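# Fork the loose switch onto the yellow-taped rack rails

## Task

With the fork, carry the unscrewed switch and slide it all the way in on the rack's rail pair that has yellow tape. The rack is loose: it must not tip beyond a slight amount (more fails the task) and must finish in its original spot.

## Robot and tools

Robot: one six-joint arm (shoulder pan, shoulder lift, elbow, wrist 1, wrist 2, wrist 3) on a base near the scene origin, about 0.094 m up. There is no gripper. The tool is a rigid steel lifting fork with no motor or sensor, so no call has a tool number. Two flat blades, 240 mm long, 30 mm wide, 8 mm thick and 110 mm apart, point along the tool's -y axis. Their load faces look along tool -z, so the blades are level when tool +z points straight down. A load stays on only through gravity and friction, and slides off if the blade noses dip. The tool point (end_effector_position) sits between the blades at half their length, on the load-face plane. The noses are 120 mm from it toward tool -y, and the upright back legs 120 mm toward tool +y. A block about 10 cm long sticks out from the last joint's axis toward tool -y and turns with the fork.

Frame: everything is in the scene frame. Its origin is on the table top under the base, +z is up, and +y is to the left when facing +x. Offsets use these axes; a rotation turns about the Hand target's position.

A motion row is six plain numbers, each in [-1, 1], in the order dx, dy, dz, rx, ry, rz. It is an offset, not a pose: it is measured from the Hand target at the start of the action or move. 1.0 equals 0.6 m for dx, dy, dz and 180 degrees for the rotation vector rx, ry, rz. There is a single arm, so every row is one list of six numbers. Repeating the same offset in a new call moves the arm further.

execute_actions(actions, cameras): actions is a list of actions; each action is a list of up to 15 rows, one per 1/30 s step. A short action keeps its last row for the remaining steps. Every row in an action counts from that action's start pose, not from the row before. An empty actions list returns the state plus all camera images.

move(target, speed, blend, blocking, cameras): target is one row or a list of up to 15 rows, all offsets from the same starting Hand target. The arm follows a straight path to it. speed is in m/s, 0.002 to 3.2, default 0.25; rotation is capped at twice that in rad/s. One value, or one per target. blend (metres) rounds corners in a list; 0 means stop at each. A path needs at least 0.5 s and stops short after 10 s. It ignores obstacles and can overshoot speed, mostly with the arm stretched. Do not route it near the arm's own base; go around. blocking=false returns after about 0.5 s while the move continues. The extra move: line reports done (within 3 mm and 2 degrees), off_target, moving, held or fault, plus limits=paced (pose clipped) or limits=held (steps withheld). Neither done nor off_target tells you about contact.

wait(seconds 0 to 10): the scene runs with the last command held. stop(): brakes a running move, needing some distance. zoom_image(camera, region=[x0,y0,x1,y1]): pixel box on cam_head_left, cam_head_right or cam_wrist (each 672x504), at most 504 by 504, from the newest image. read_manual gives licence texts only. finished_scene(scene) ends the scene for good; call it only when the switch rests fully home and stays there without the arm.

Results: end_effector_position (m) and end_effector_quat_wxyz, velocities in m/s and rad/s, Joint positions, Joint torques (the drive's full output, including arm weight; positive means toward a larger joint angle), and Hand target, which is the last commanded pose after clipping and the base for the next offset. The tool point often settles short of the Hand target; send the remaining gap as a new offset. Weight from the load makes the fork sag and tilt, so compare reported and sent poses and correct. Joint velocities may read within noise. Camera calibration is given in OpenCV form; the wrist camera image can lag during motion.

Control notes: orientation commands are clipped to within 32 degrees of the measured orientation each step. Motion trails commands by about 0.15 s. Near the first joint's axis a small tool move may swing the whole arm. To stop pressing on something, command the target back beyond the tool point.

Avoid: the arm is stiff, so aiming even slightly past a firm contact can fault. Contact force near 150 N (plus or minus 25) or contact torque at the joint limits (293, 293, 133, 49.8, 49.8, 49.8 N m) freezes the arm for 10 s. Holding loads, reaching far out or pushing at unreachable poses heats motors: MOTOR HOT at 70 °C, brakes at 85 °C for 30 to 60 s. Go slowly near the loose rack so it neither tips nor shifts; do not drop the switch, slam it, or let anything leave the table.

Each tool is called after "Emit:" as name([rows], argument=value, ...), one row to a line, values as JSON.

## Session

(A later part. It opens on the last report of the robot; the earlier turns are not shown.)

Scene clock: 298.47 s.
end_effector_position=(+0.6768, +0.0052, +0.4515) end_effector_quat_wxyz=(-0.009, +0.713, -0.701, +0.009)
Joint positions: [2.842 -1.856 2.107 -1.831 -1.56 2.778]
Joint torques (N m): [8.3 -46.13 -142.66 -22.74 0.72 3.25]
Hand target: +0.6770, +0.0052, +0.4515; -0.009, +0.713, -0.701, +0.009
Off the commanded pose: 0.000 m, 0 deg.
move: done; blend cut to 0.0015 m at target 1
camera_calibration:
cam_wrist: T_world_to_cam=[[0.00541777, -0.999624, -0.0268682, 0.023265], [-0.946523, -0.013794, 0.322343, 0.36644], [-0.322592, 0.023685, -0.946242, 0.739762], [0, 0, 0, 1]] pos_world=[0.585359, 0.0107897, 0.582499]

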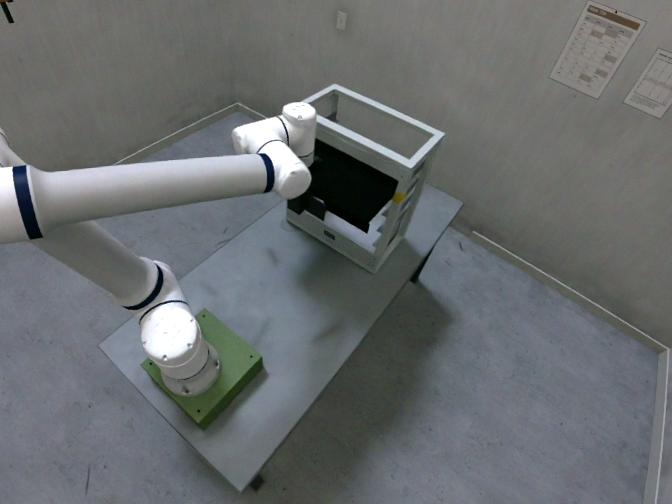

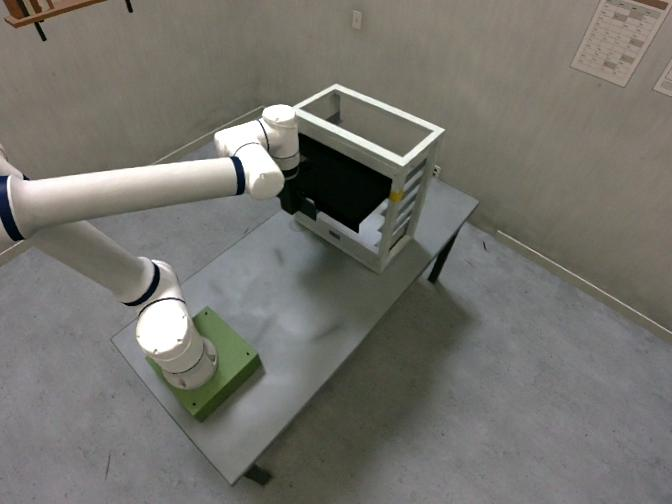

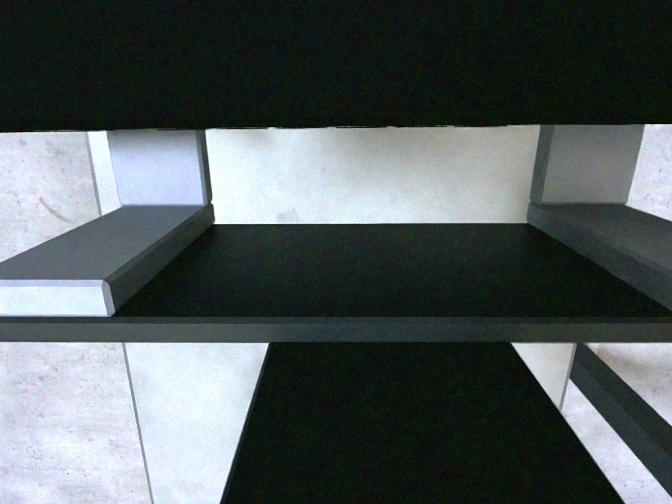

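Emit:
move(target=[0.2467, 0.0039, 0.0, 0, 0, 0], speed=0.1, cameras=["all"])

Emit:
zoom_image(camera="cam_head_right", region=[280, 100, 420, 240])

Emit:
zoom_image(camera="cam_head_left", region=[290, 100, 430, 240])

Scene clock: 304.87 s.
end_effector_position=(+0.8247, +0.0076, +0.4515) end_effector_quat_wxyz=(-0.009, +0.713, -0.701, +0.009)
Joint positions: [2.923 -1.588 1.888 -1.881 -1.561 2.859]
Joint torques (N m): [4.2 -79.83 -143 -23.88 -0.97 4.3]
Hand target: +0.8250, +0.0076, +0.4515; -0.009, +0.713, -0.701, +0.009
Off the commanded pose: 0.000 m, 0 deg.
move: done
camera_calibration:
cam_wrist: T_world_to_cam=[[0.00541777, -0.999624, -0.0268682, 0.0247623], [-0.946523, -0.013794, 0.322343, 0.506557], [-0.322592, 0.023685, -0.946242, 0.787451], [0, 0, 0, 1]] pos_world=[0.733359, 0.0130897, 0.582499]

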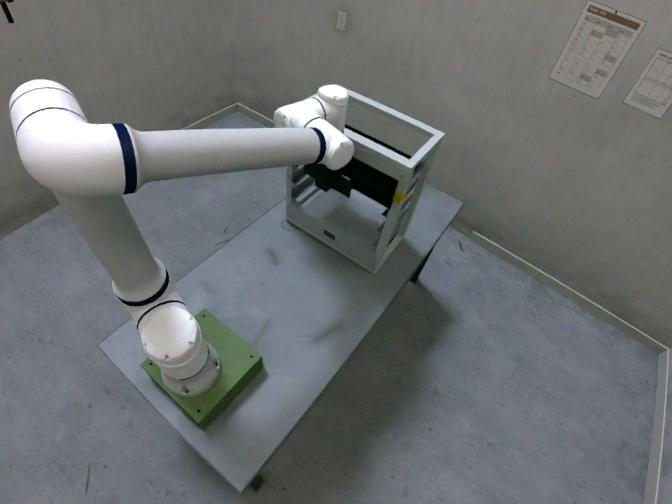

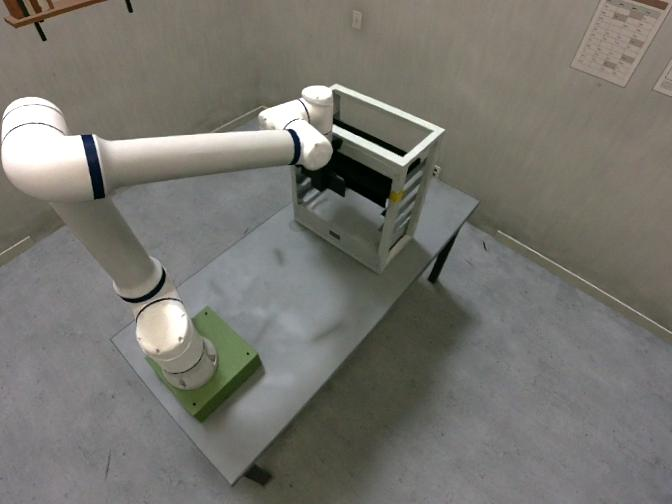

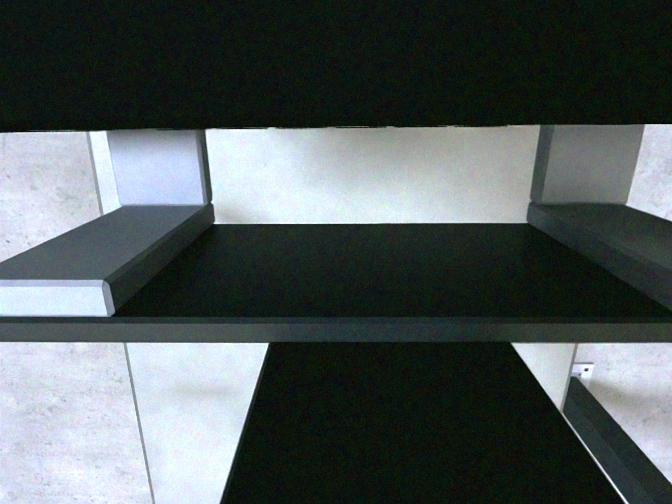

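Scaled by 3.600.

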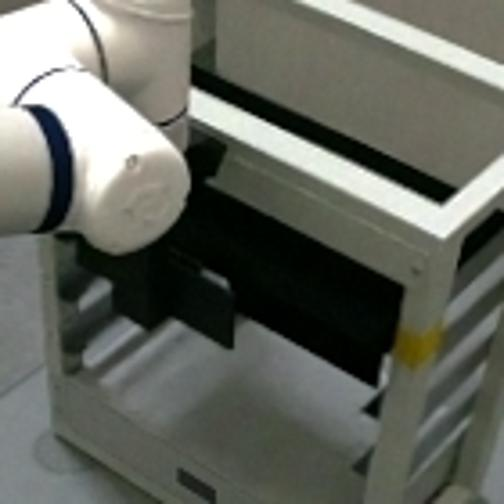

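Scaled by 3.600.

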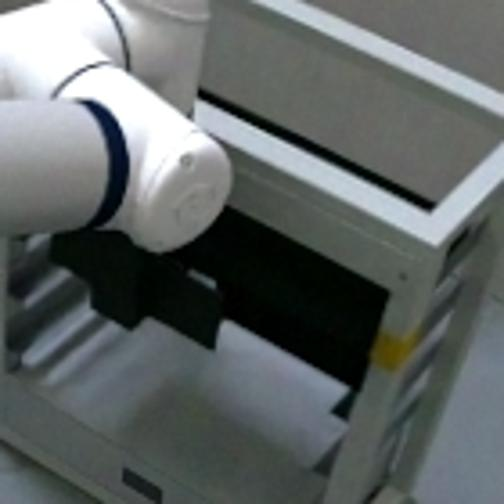

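Emit:
move(target=[0.0, 0.0, -0.0458, 0, 0, 0], speed=0.03, cameras=["cam_wrist"])

Scene clock: 308.70 s.
end_effector_position=(+0.8250, +0.0076, +0.4242) end_effector_quat_wxyz=(-0.009, +0.713, -0.701, +0.009)
Joint positions: [2.923 -1.573 1.923 -1.931 -1.561 2.859]
Joint torques (N m): [10.06 -49.78 -74.03 -10.95 -0.08 3.34]
Hand target: +0.8250, +0.0076, +0.4240; -0.009, +0.713, -0.701, +0.009
Off the commanded pose: 0.000 m, 0 deg.
move: done
camera_calibration:
cam_wrist: T_world_to_cam=[[0.00541777, -0.999624, -0.0268682, 0.0240277], [-0.946523, -0.013794, 0.322343, 0.515546], [-0.322592, 0.023685, -0.946242, 0.761683], [0, 0, 0, 1]] pos_world=[0.733559, 0.0130897, 0.555199]
Images, in order (width x height): cam_wrist 672x504.

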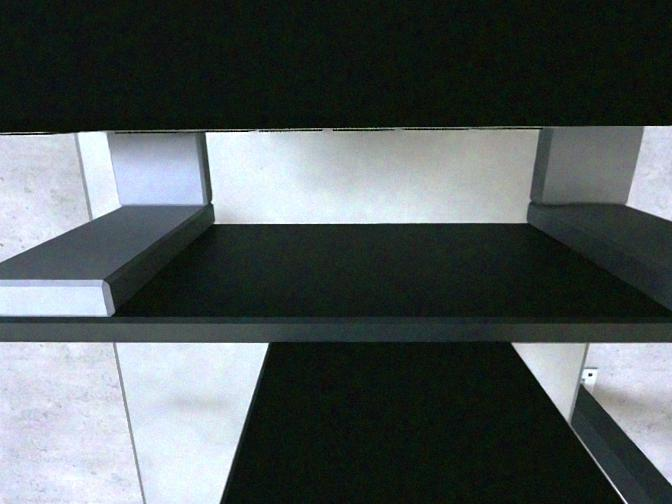

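Emit:
move([
  [-0.3917, -0.0062, 0, 0, 0, 0],
  [-0.3917, -0.0062, 0.0532, 0, 0, 0],
  [-0.2867, -0.0045, 0.0532, 0, 0, 0],
], speed=[0.25, 0.1, 0.05], blend=0.003, cameras=["cam_head_left", "cam_head_right"])

Emit:
zoom_image(camera="cam_head_right", region=[280, 100, 420, 240])

Emit:
zoom_image(camera="cam_head_left", region=[290, 100, 430, 240])

Scene clock: 322.47 s.
end_effector_position=(+0.6528, +0.0049, +0.4560) end_effector_quat_wxyz=(-0.009, +0.713, -0.701, +0.009)
Joint positions: [2.824 -1.906 2.131 -1.806 -1.56 2.76]
Joint torques (N m): [6.67 -9.83 -111.74 -17.47 -0.29 4.82]
Hand target: +0.6530, +0.0049, +0.4559; -0.009, +0.713, -0.701, +0.009
Off the commanded pose: 0.000 m, 0 deg.
move: done
Images, in order (width x height): cam_head_left 672x504, cam_head_right 672x504.

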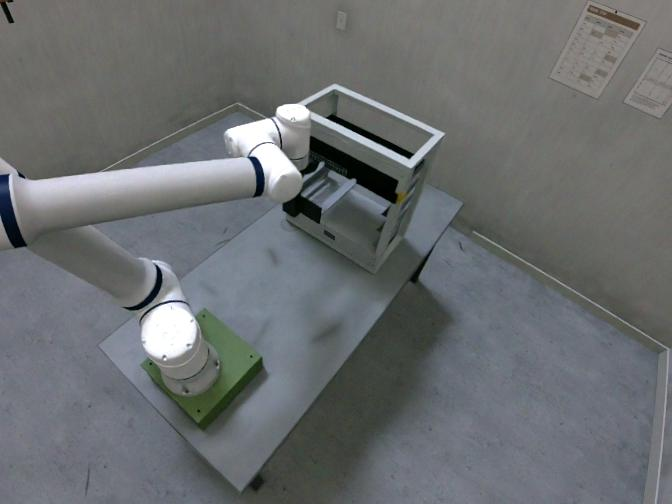

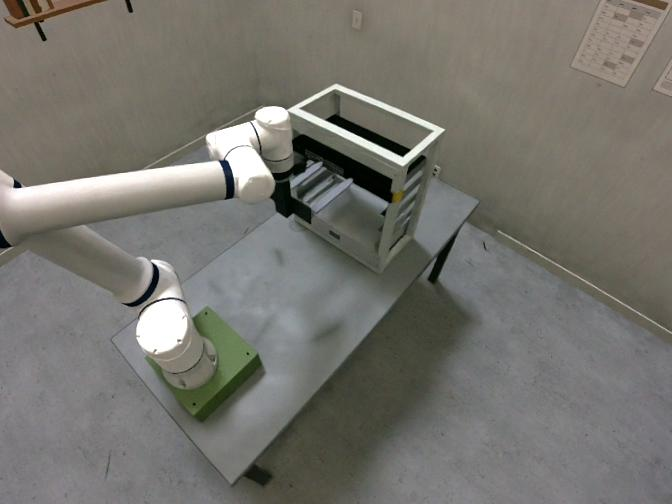

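Scaled by 3.600.

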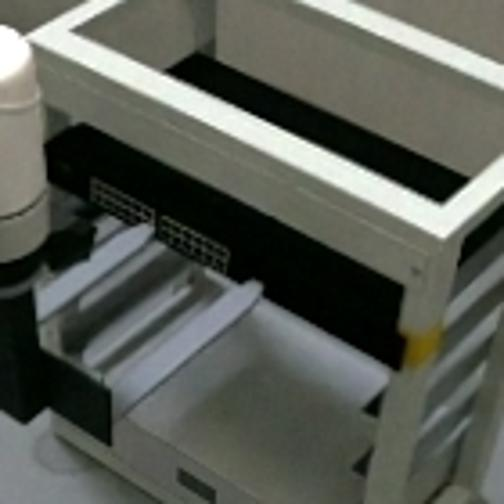

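Scaled by 3.600.

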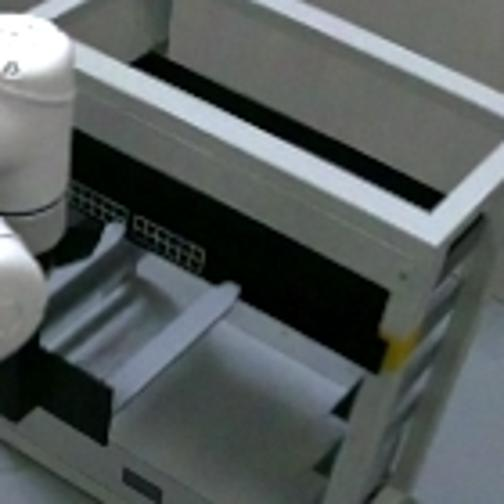

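Emit:
move(target=[0.0117, 0.0002, 0, 0, 0, 0], speed=0.03, cameras=[])

Emit:
move(target=[0.0042, 0.0001, 0, 0, 0, 0], speed=0.02, cameras=["cam_head_right", "cam_head_left"])

Emit:
zoom_image(camera="cam_head_right", region=[370, 170, 430, 230])

Emit:
zoom_image(camera="cam_head_left", region=[370, 170, 430, 230])

Scene clock: 330.73 s.
end_effector_position=(+0.6598, +0.0050, +0.4559) end_effector_quat_wxyz=(-0.009, +0.713, -0.701, +0.009)
Joint positions: [2.829 -1.892 2.122 -1.811 -1.56 2.765]
Joint torques (N m): [7.44 -9.32 -112.14 -17.29 0.42 4.84]
Hand target: +0.6600, +0.0050, +0.4559; -0.009, +0.713, -0.701, +0.009
Off the commanded pose: 0.000 m, 0 deg.
move: done
No camera images: "cameras" was empty.

Scene clock: 331.43 s.
end_effector_position=(+0.6624, +0.0051, +0.4559) end_effector_quat_wxyz=(-0.009, +0.713, -0.701, +0.009)
Joint positions: [2.831 -1.887 2.119 -1.813 -1.56 2.767]
Joint torques (N m): [4.86 -13.03 -112.54 -17.3 -0.35 4.95]
Hand target: +0.6625, +0.0051, +0.4559; -0.009, +0.713, -0.701, +0.009
Off the commanded pose: 0.000 m, 0 deg.
move: done
Images, in order (width x height): cam_head_left 672x504, cam_head_right 672x504.

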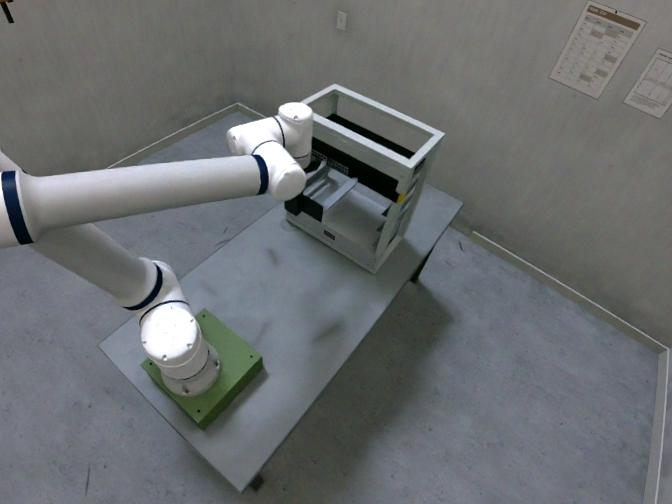

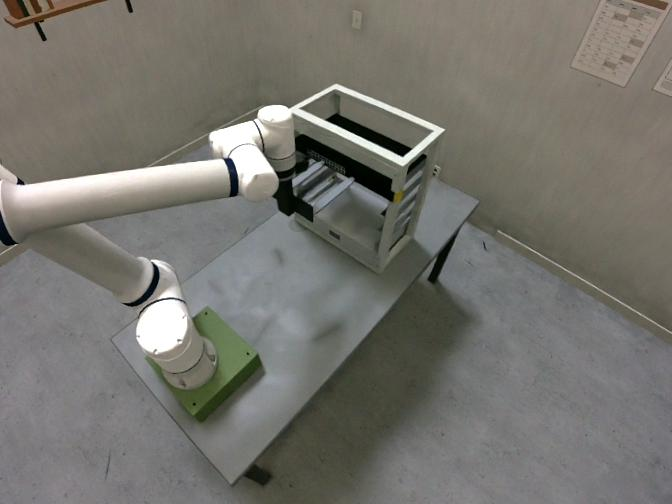

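Scaled by 8.400.

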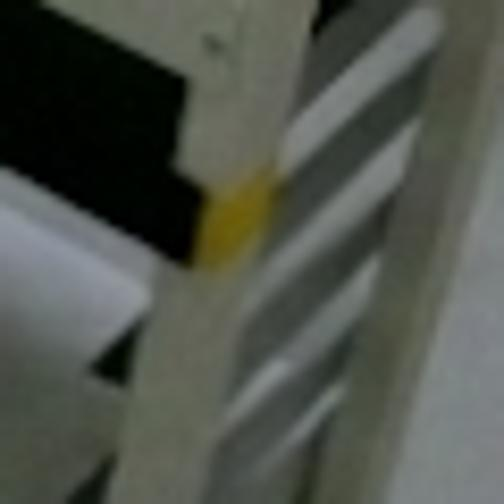

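Scaled by 8.400.

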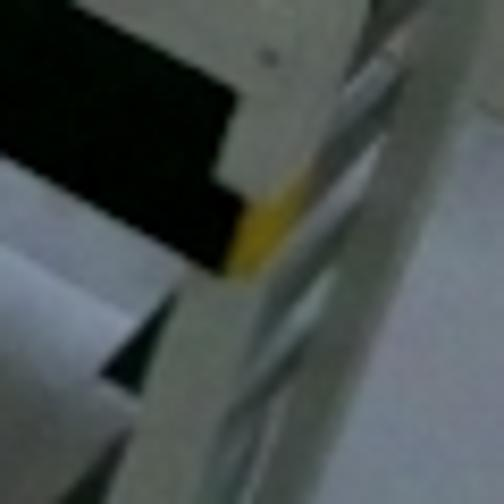

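Emit:
move(target=[0.0025, 0.00004, 0, 0, 0, 0], speed=0.02, cameras=[])

Emit:
move(target=[0.0025, 0.00004, 0, 0, 0, 0], speed=0.02, cameras=["cam_head_right", "cam_head_left"])

Emit:
zoom_image(camera="cam_head_right", region=[370, 170, 430, 230])

Emit:
zoom_image(camera="cam_head_left", region=[370, 170, 430, 230])

Emit:
zoom_image(camera="cam_head_right", region=[280, 110, 340, 170])

Scene clock: 337.50 s.
end_effector_position=(+0.6639, +0.0051, +0.4559) end_effector_quat_wxyz=(-0.009, +0.713, -0.701, +0.009)
Joint positions: [2.833 -1.883 2.117 -1.814 -1.56 2.769]
Joint torques (N m): [6.4 -11.73 -112.44 -17.39 0.36 5.05]
Hand target: +0.6640, +0.0051, +0.4559; -0.009, +0.713, -0.701, +0.009
Off the commanded pose: 0.000 m, 0 deg.
move: done
No camera images: "cameras" was empty.

Scene clock: 338.20 s.
end_effector_position=(+0.6654, +0.0051, +0.4560) end_effector_quat_wxyz=(-0.009, +0.713, -0.701, +0.009)
Joint positions: [2.834 -1.881 2.115 -1.815 -1.56 2.77]
Joint torques (N m): [7.11 -4.8 -111.74 -19.93 2.86 6.54]
Hand target: +0.6655, +0.0051, +0.4559; -0.009, +0.713, -0.701, +0.009
Off the commanded pose: 0.000 m, 0 deg.
move: done
Images, in order (width x height): cam_head_left 672x504, cam_head_right 672x504.

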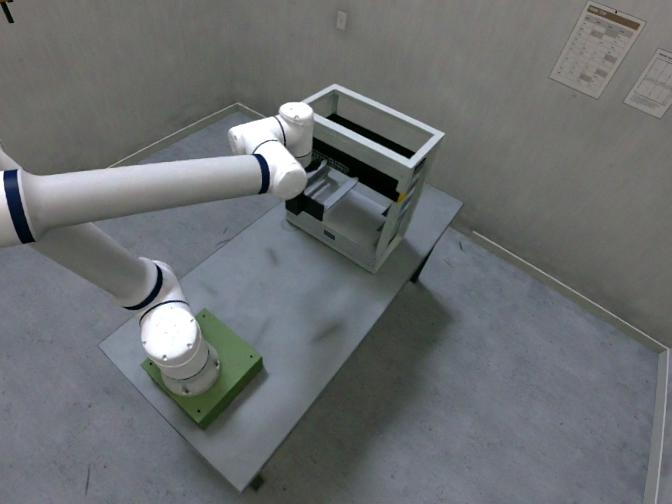

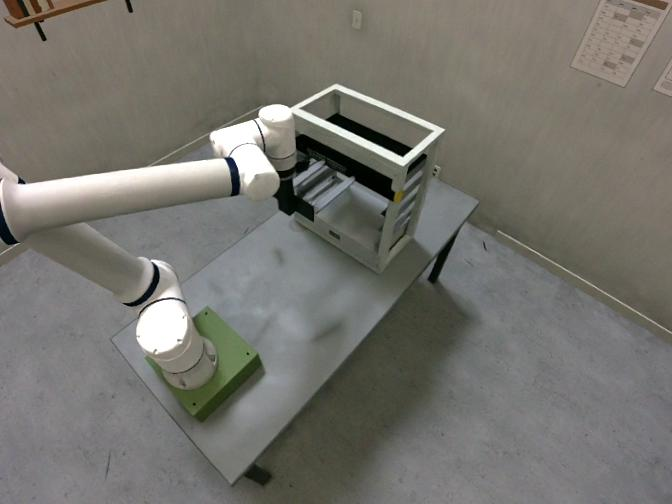

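Scaled by 8.400.

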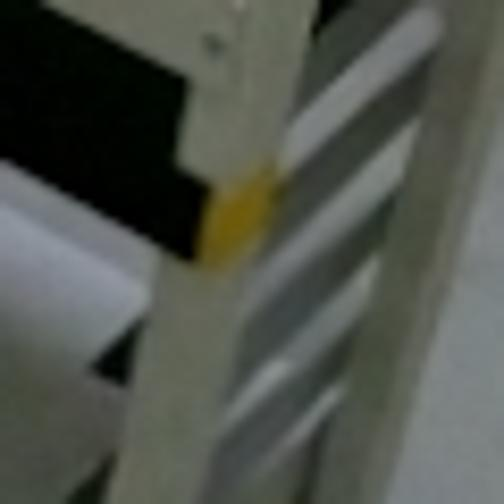

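Scaled by 8.400.

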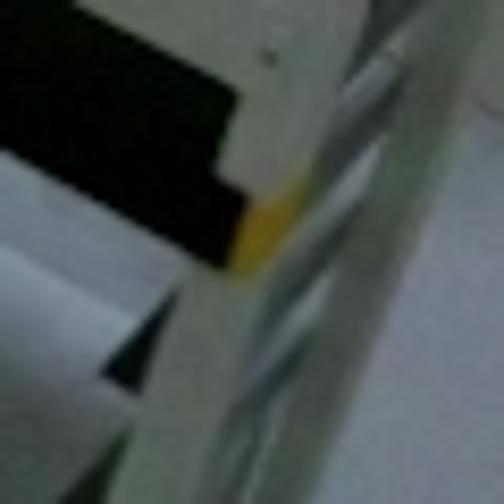

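Scaled by 8.400.

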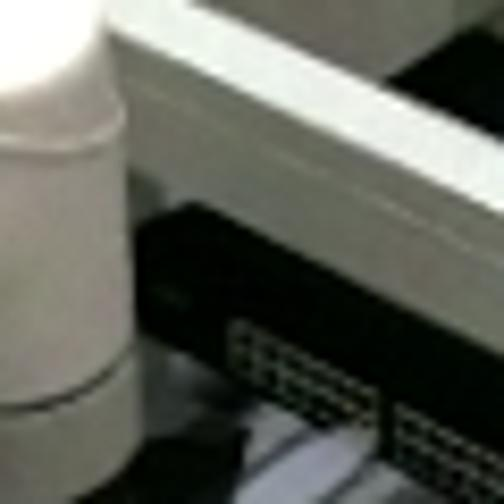

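Emit:
move(target=[0.002, 0.00003, 0, 0, 0, 0], speed=0.02, cameras=[])

Scene clock: 342.10 s.
end_effector_position=(+0.6665, +0.0051, +0.4558) end_effector_quat_wxyz=(-0.009, +0.713, -0.701, +0.009)
Joint positions: [2.835 -1.878 2.114 -1.815 -1.56 2.771]
Joint torques (N m): [6.26 13.07 -125.61 -29.43 7.44 9.69]
Hand target: +0.6667, +0.0051, +0.4559; -0.009, +0.713, -0.701, +0.009
Off the commanded pose: 0.000 m, 0 deg.
move: done
No camera images: "cameras" was empty.

Emit:
move(target=[-0.25, -0.0039, 0, 0, 0, 0], speed=0.2, cameras=["cam_head_left", "cam_head_right"])

Emit:
zoom_image(camera="cam_head_right", region=[270, 90, 430, 250])

Emit:
zoom_image(camera="cam_head_left", region=[280, 110, 340, 170])

Emit:
zoom_image(camera="cam_head_right", region=[280, 110, 340, 170])

Emit:
zoom_image(camera="cam_head_right", region=[370, 170, 430, 230])

Scene clock: 348.13 s.
end_effector_position=(+0.5168, +0.0028, +0.4559) end_effector_quat_wxyz=(-0.009, +0.713, -0.701, +0.009)
Joint positions: [2.674 -2.205 2.275 -1.649 -1.558 2.61]
Joint torques (N m): [-22.35 -15.36 -77.38 -5.51 2.27 -1.94]
Hand target: +0.5167, +0.0028, +0.4559; -0.009, +0.713, -0.701, +0.009
Off the commanded pose: 0.000 m, 0 deg.
move: done
Images, in order (width x height): cam_head_left 672x504, cam_head_right 672x504.

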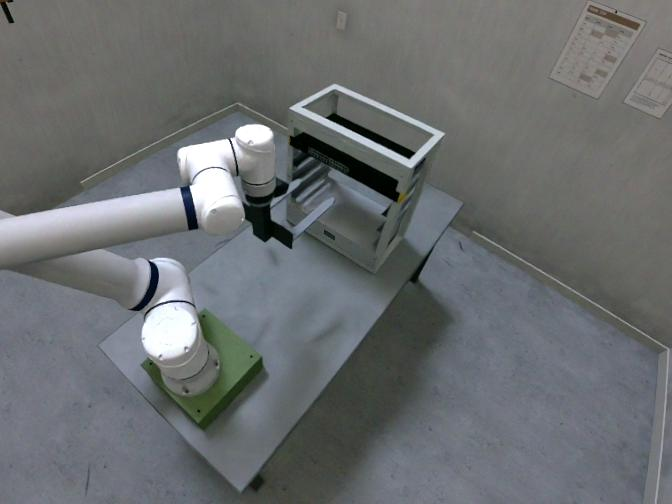

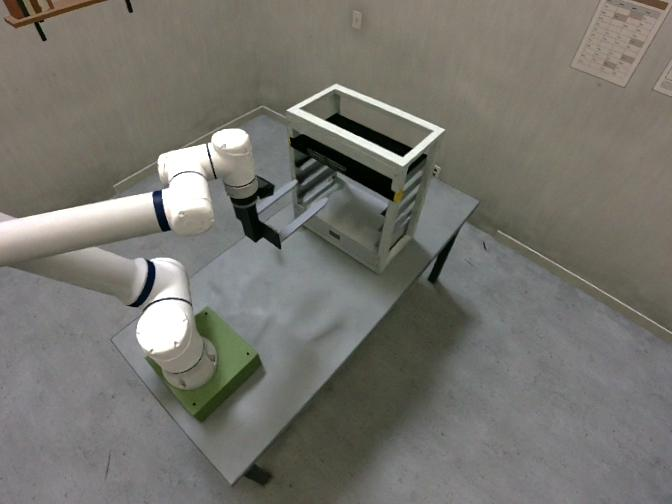

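Scaled by 3.150.

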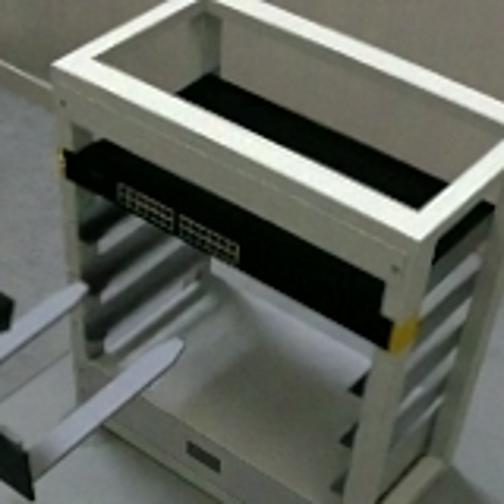

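Scaled by 8.400.

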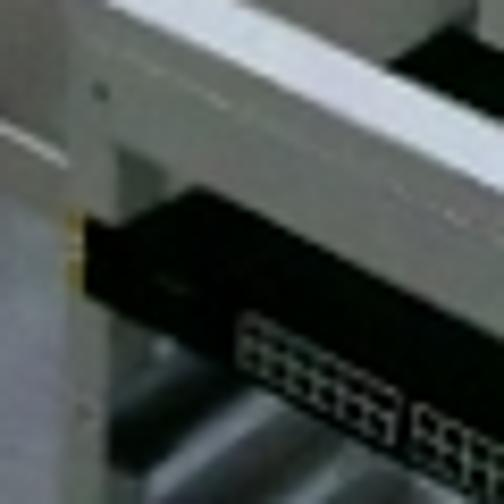

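Scaled by 8.400.

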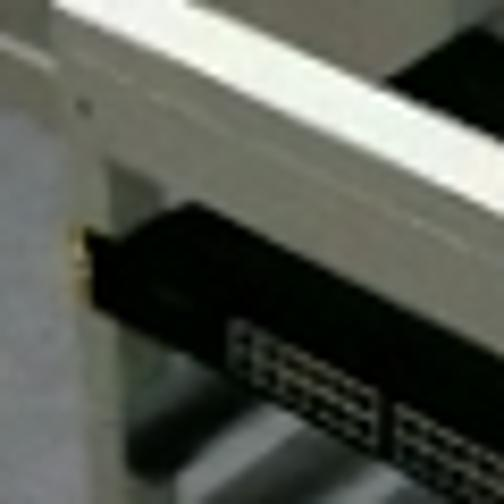

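Scaled by 8.400.

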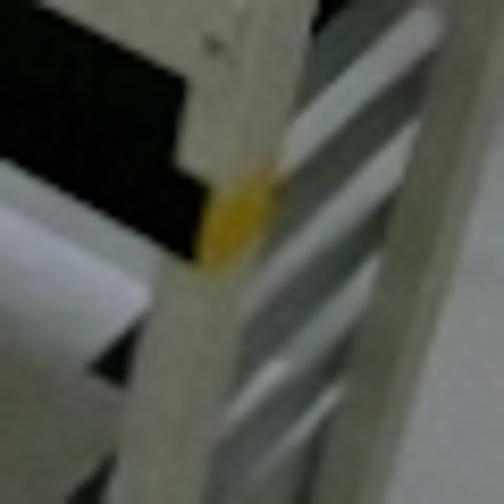

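Emit:
finished_scene(scene=2)

The scene is finished: the task was done.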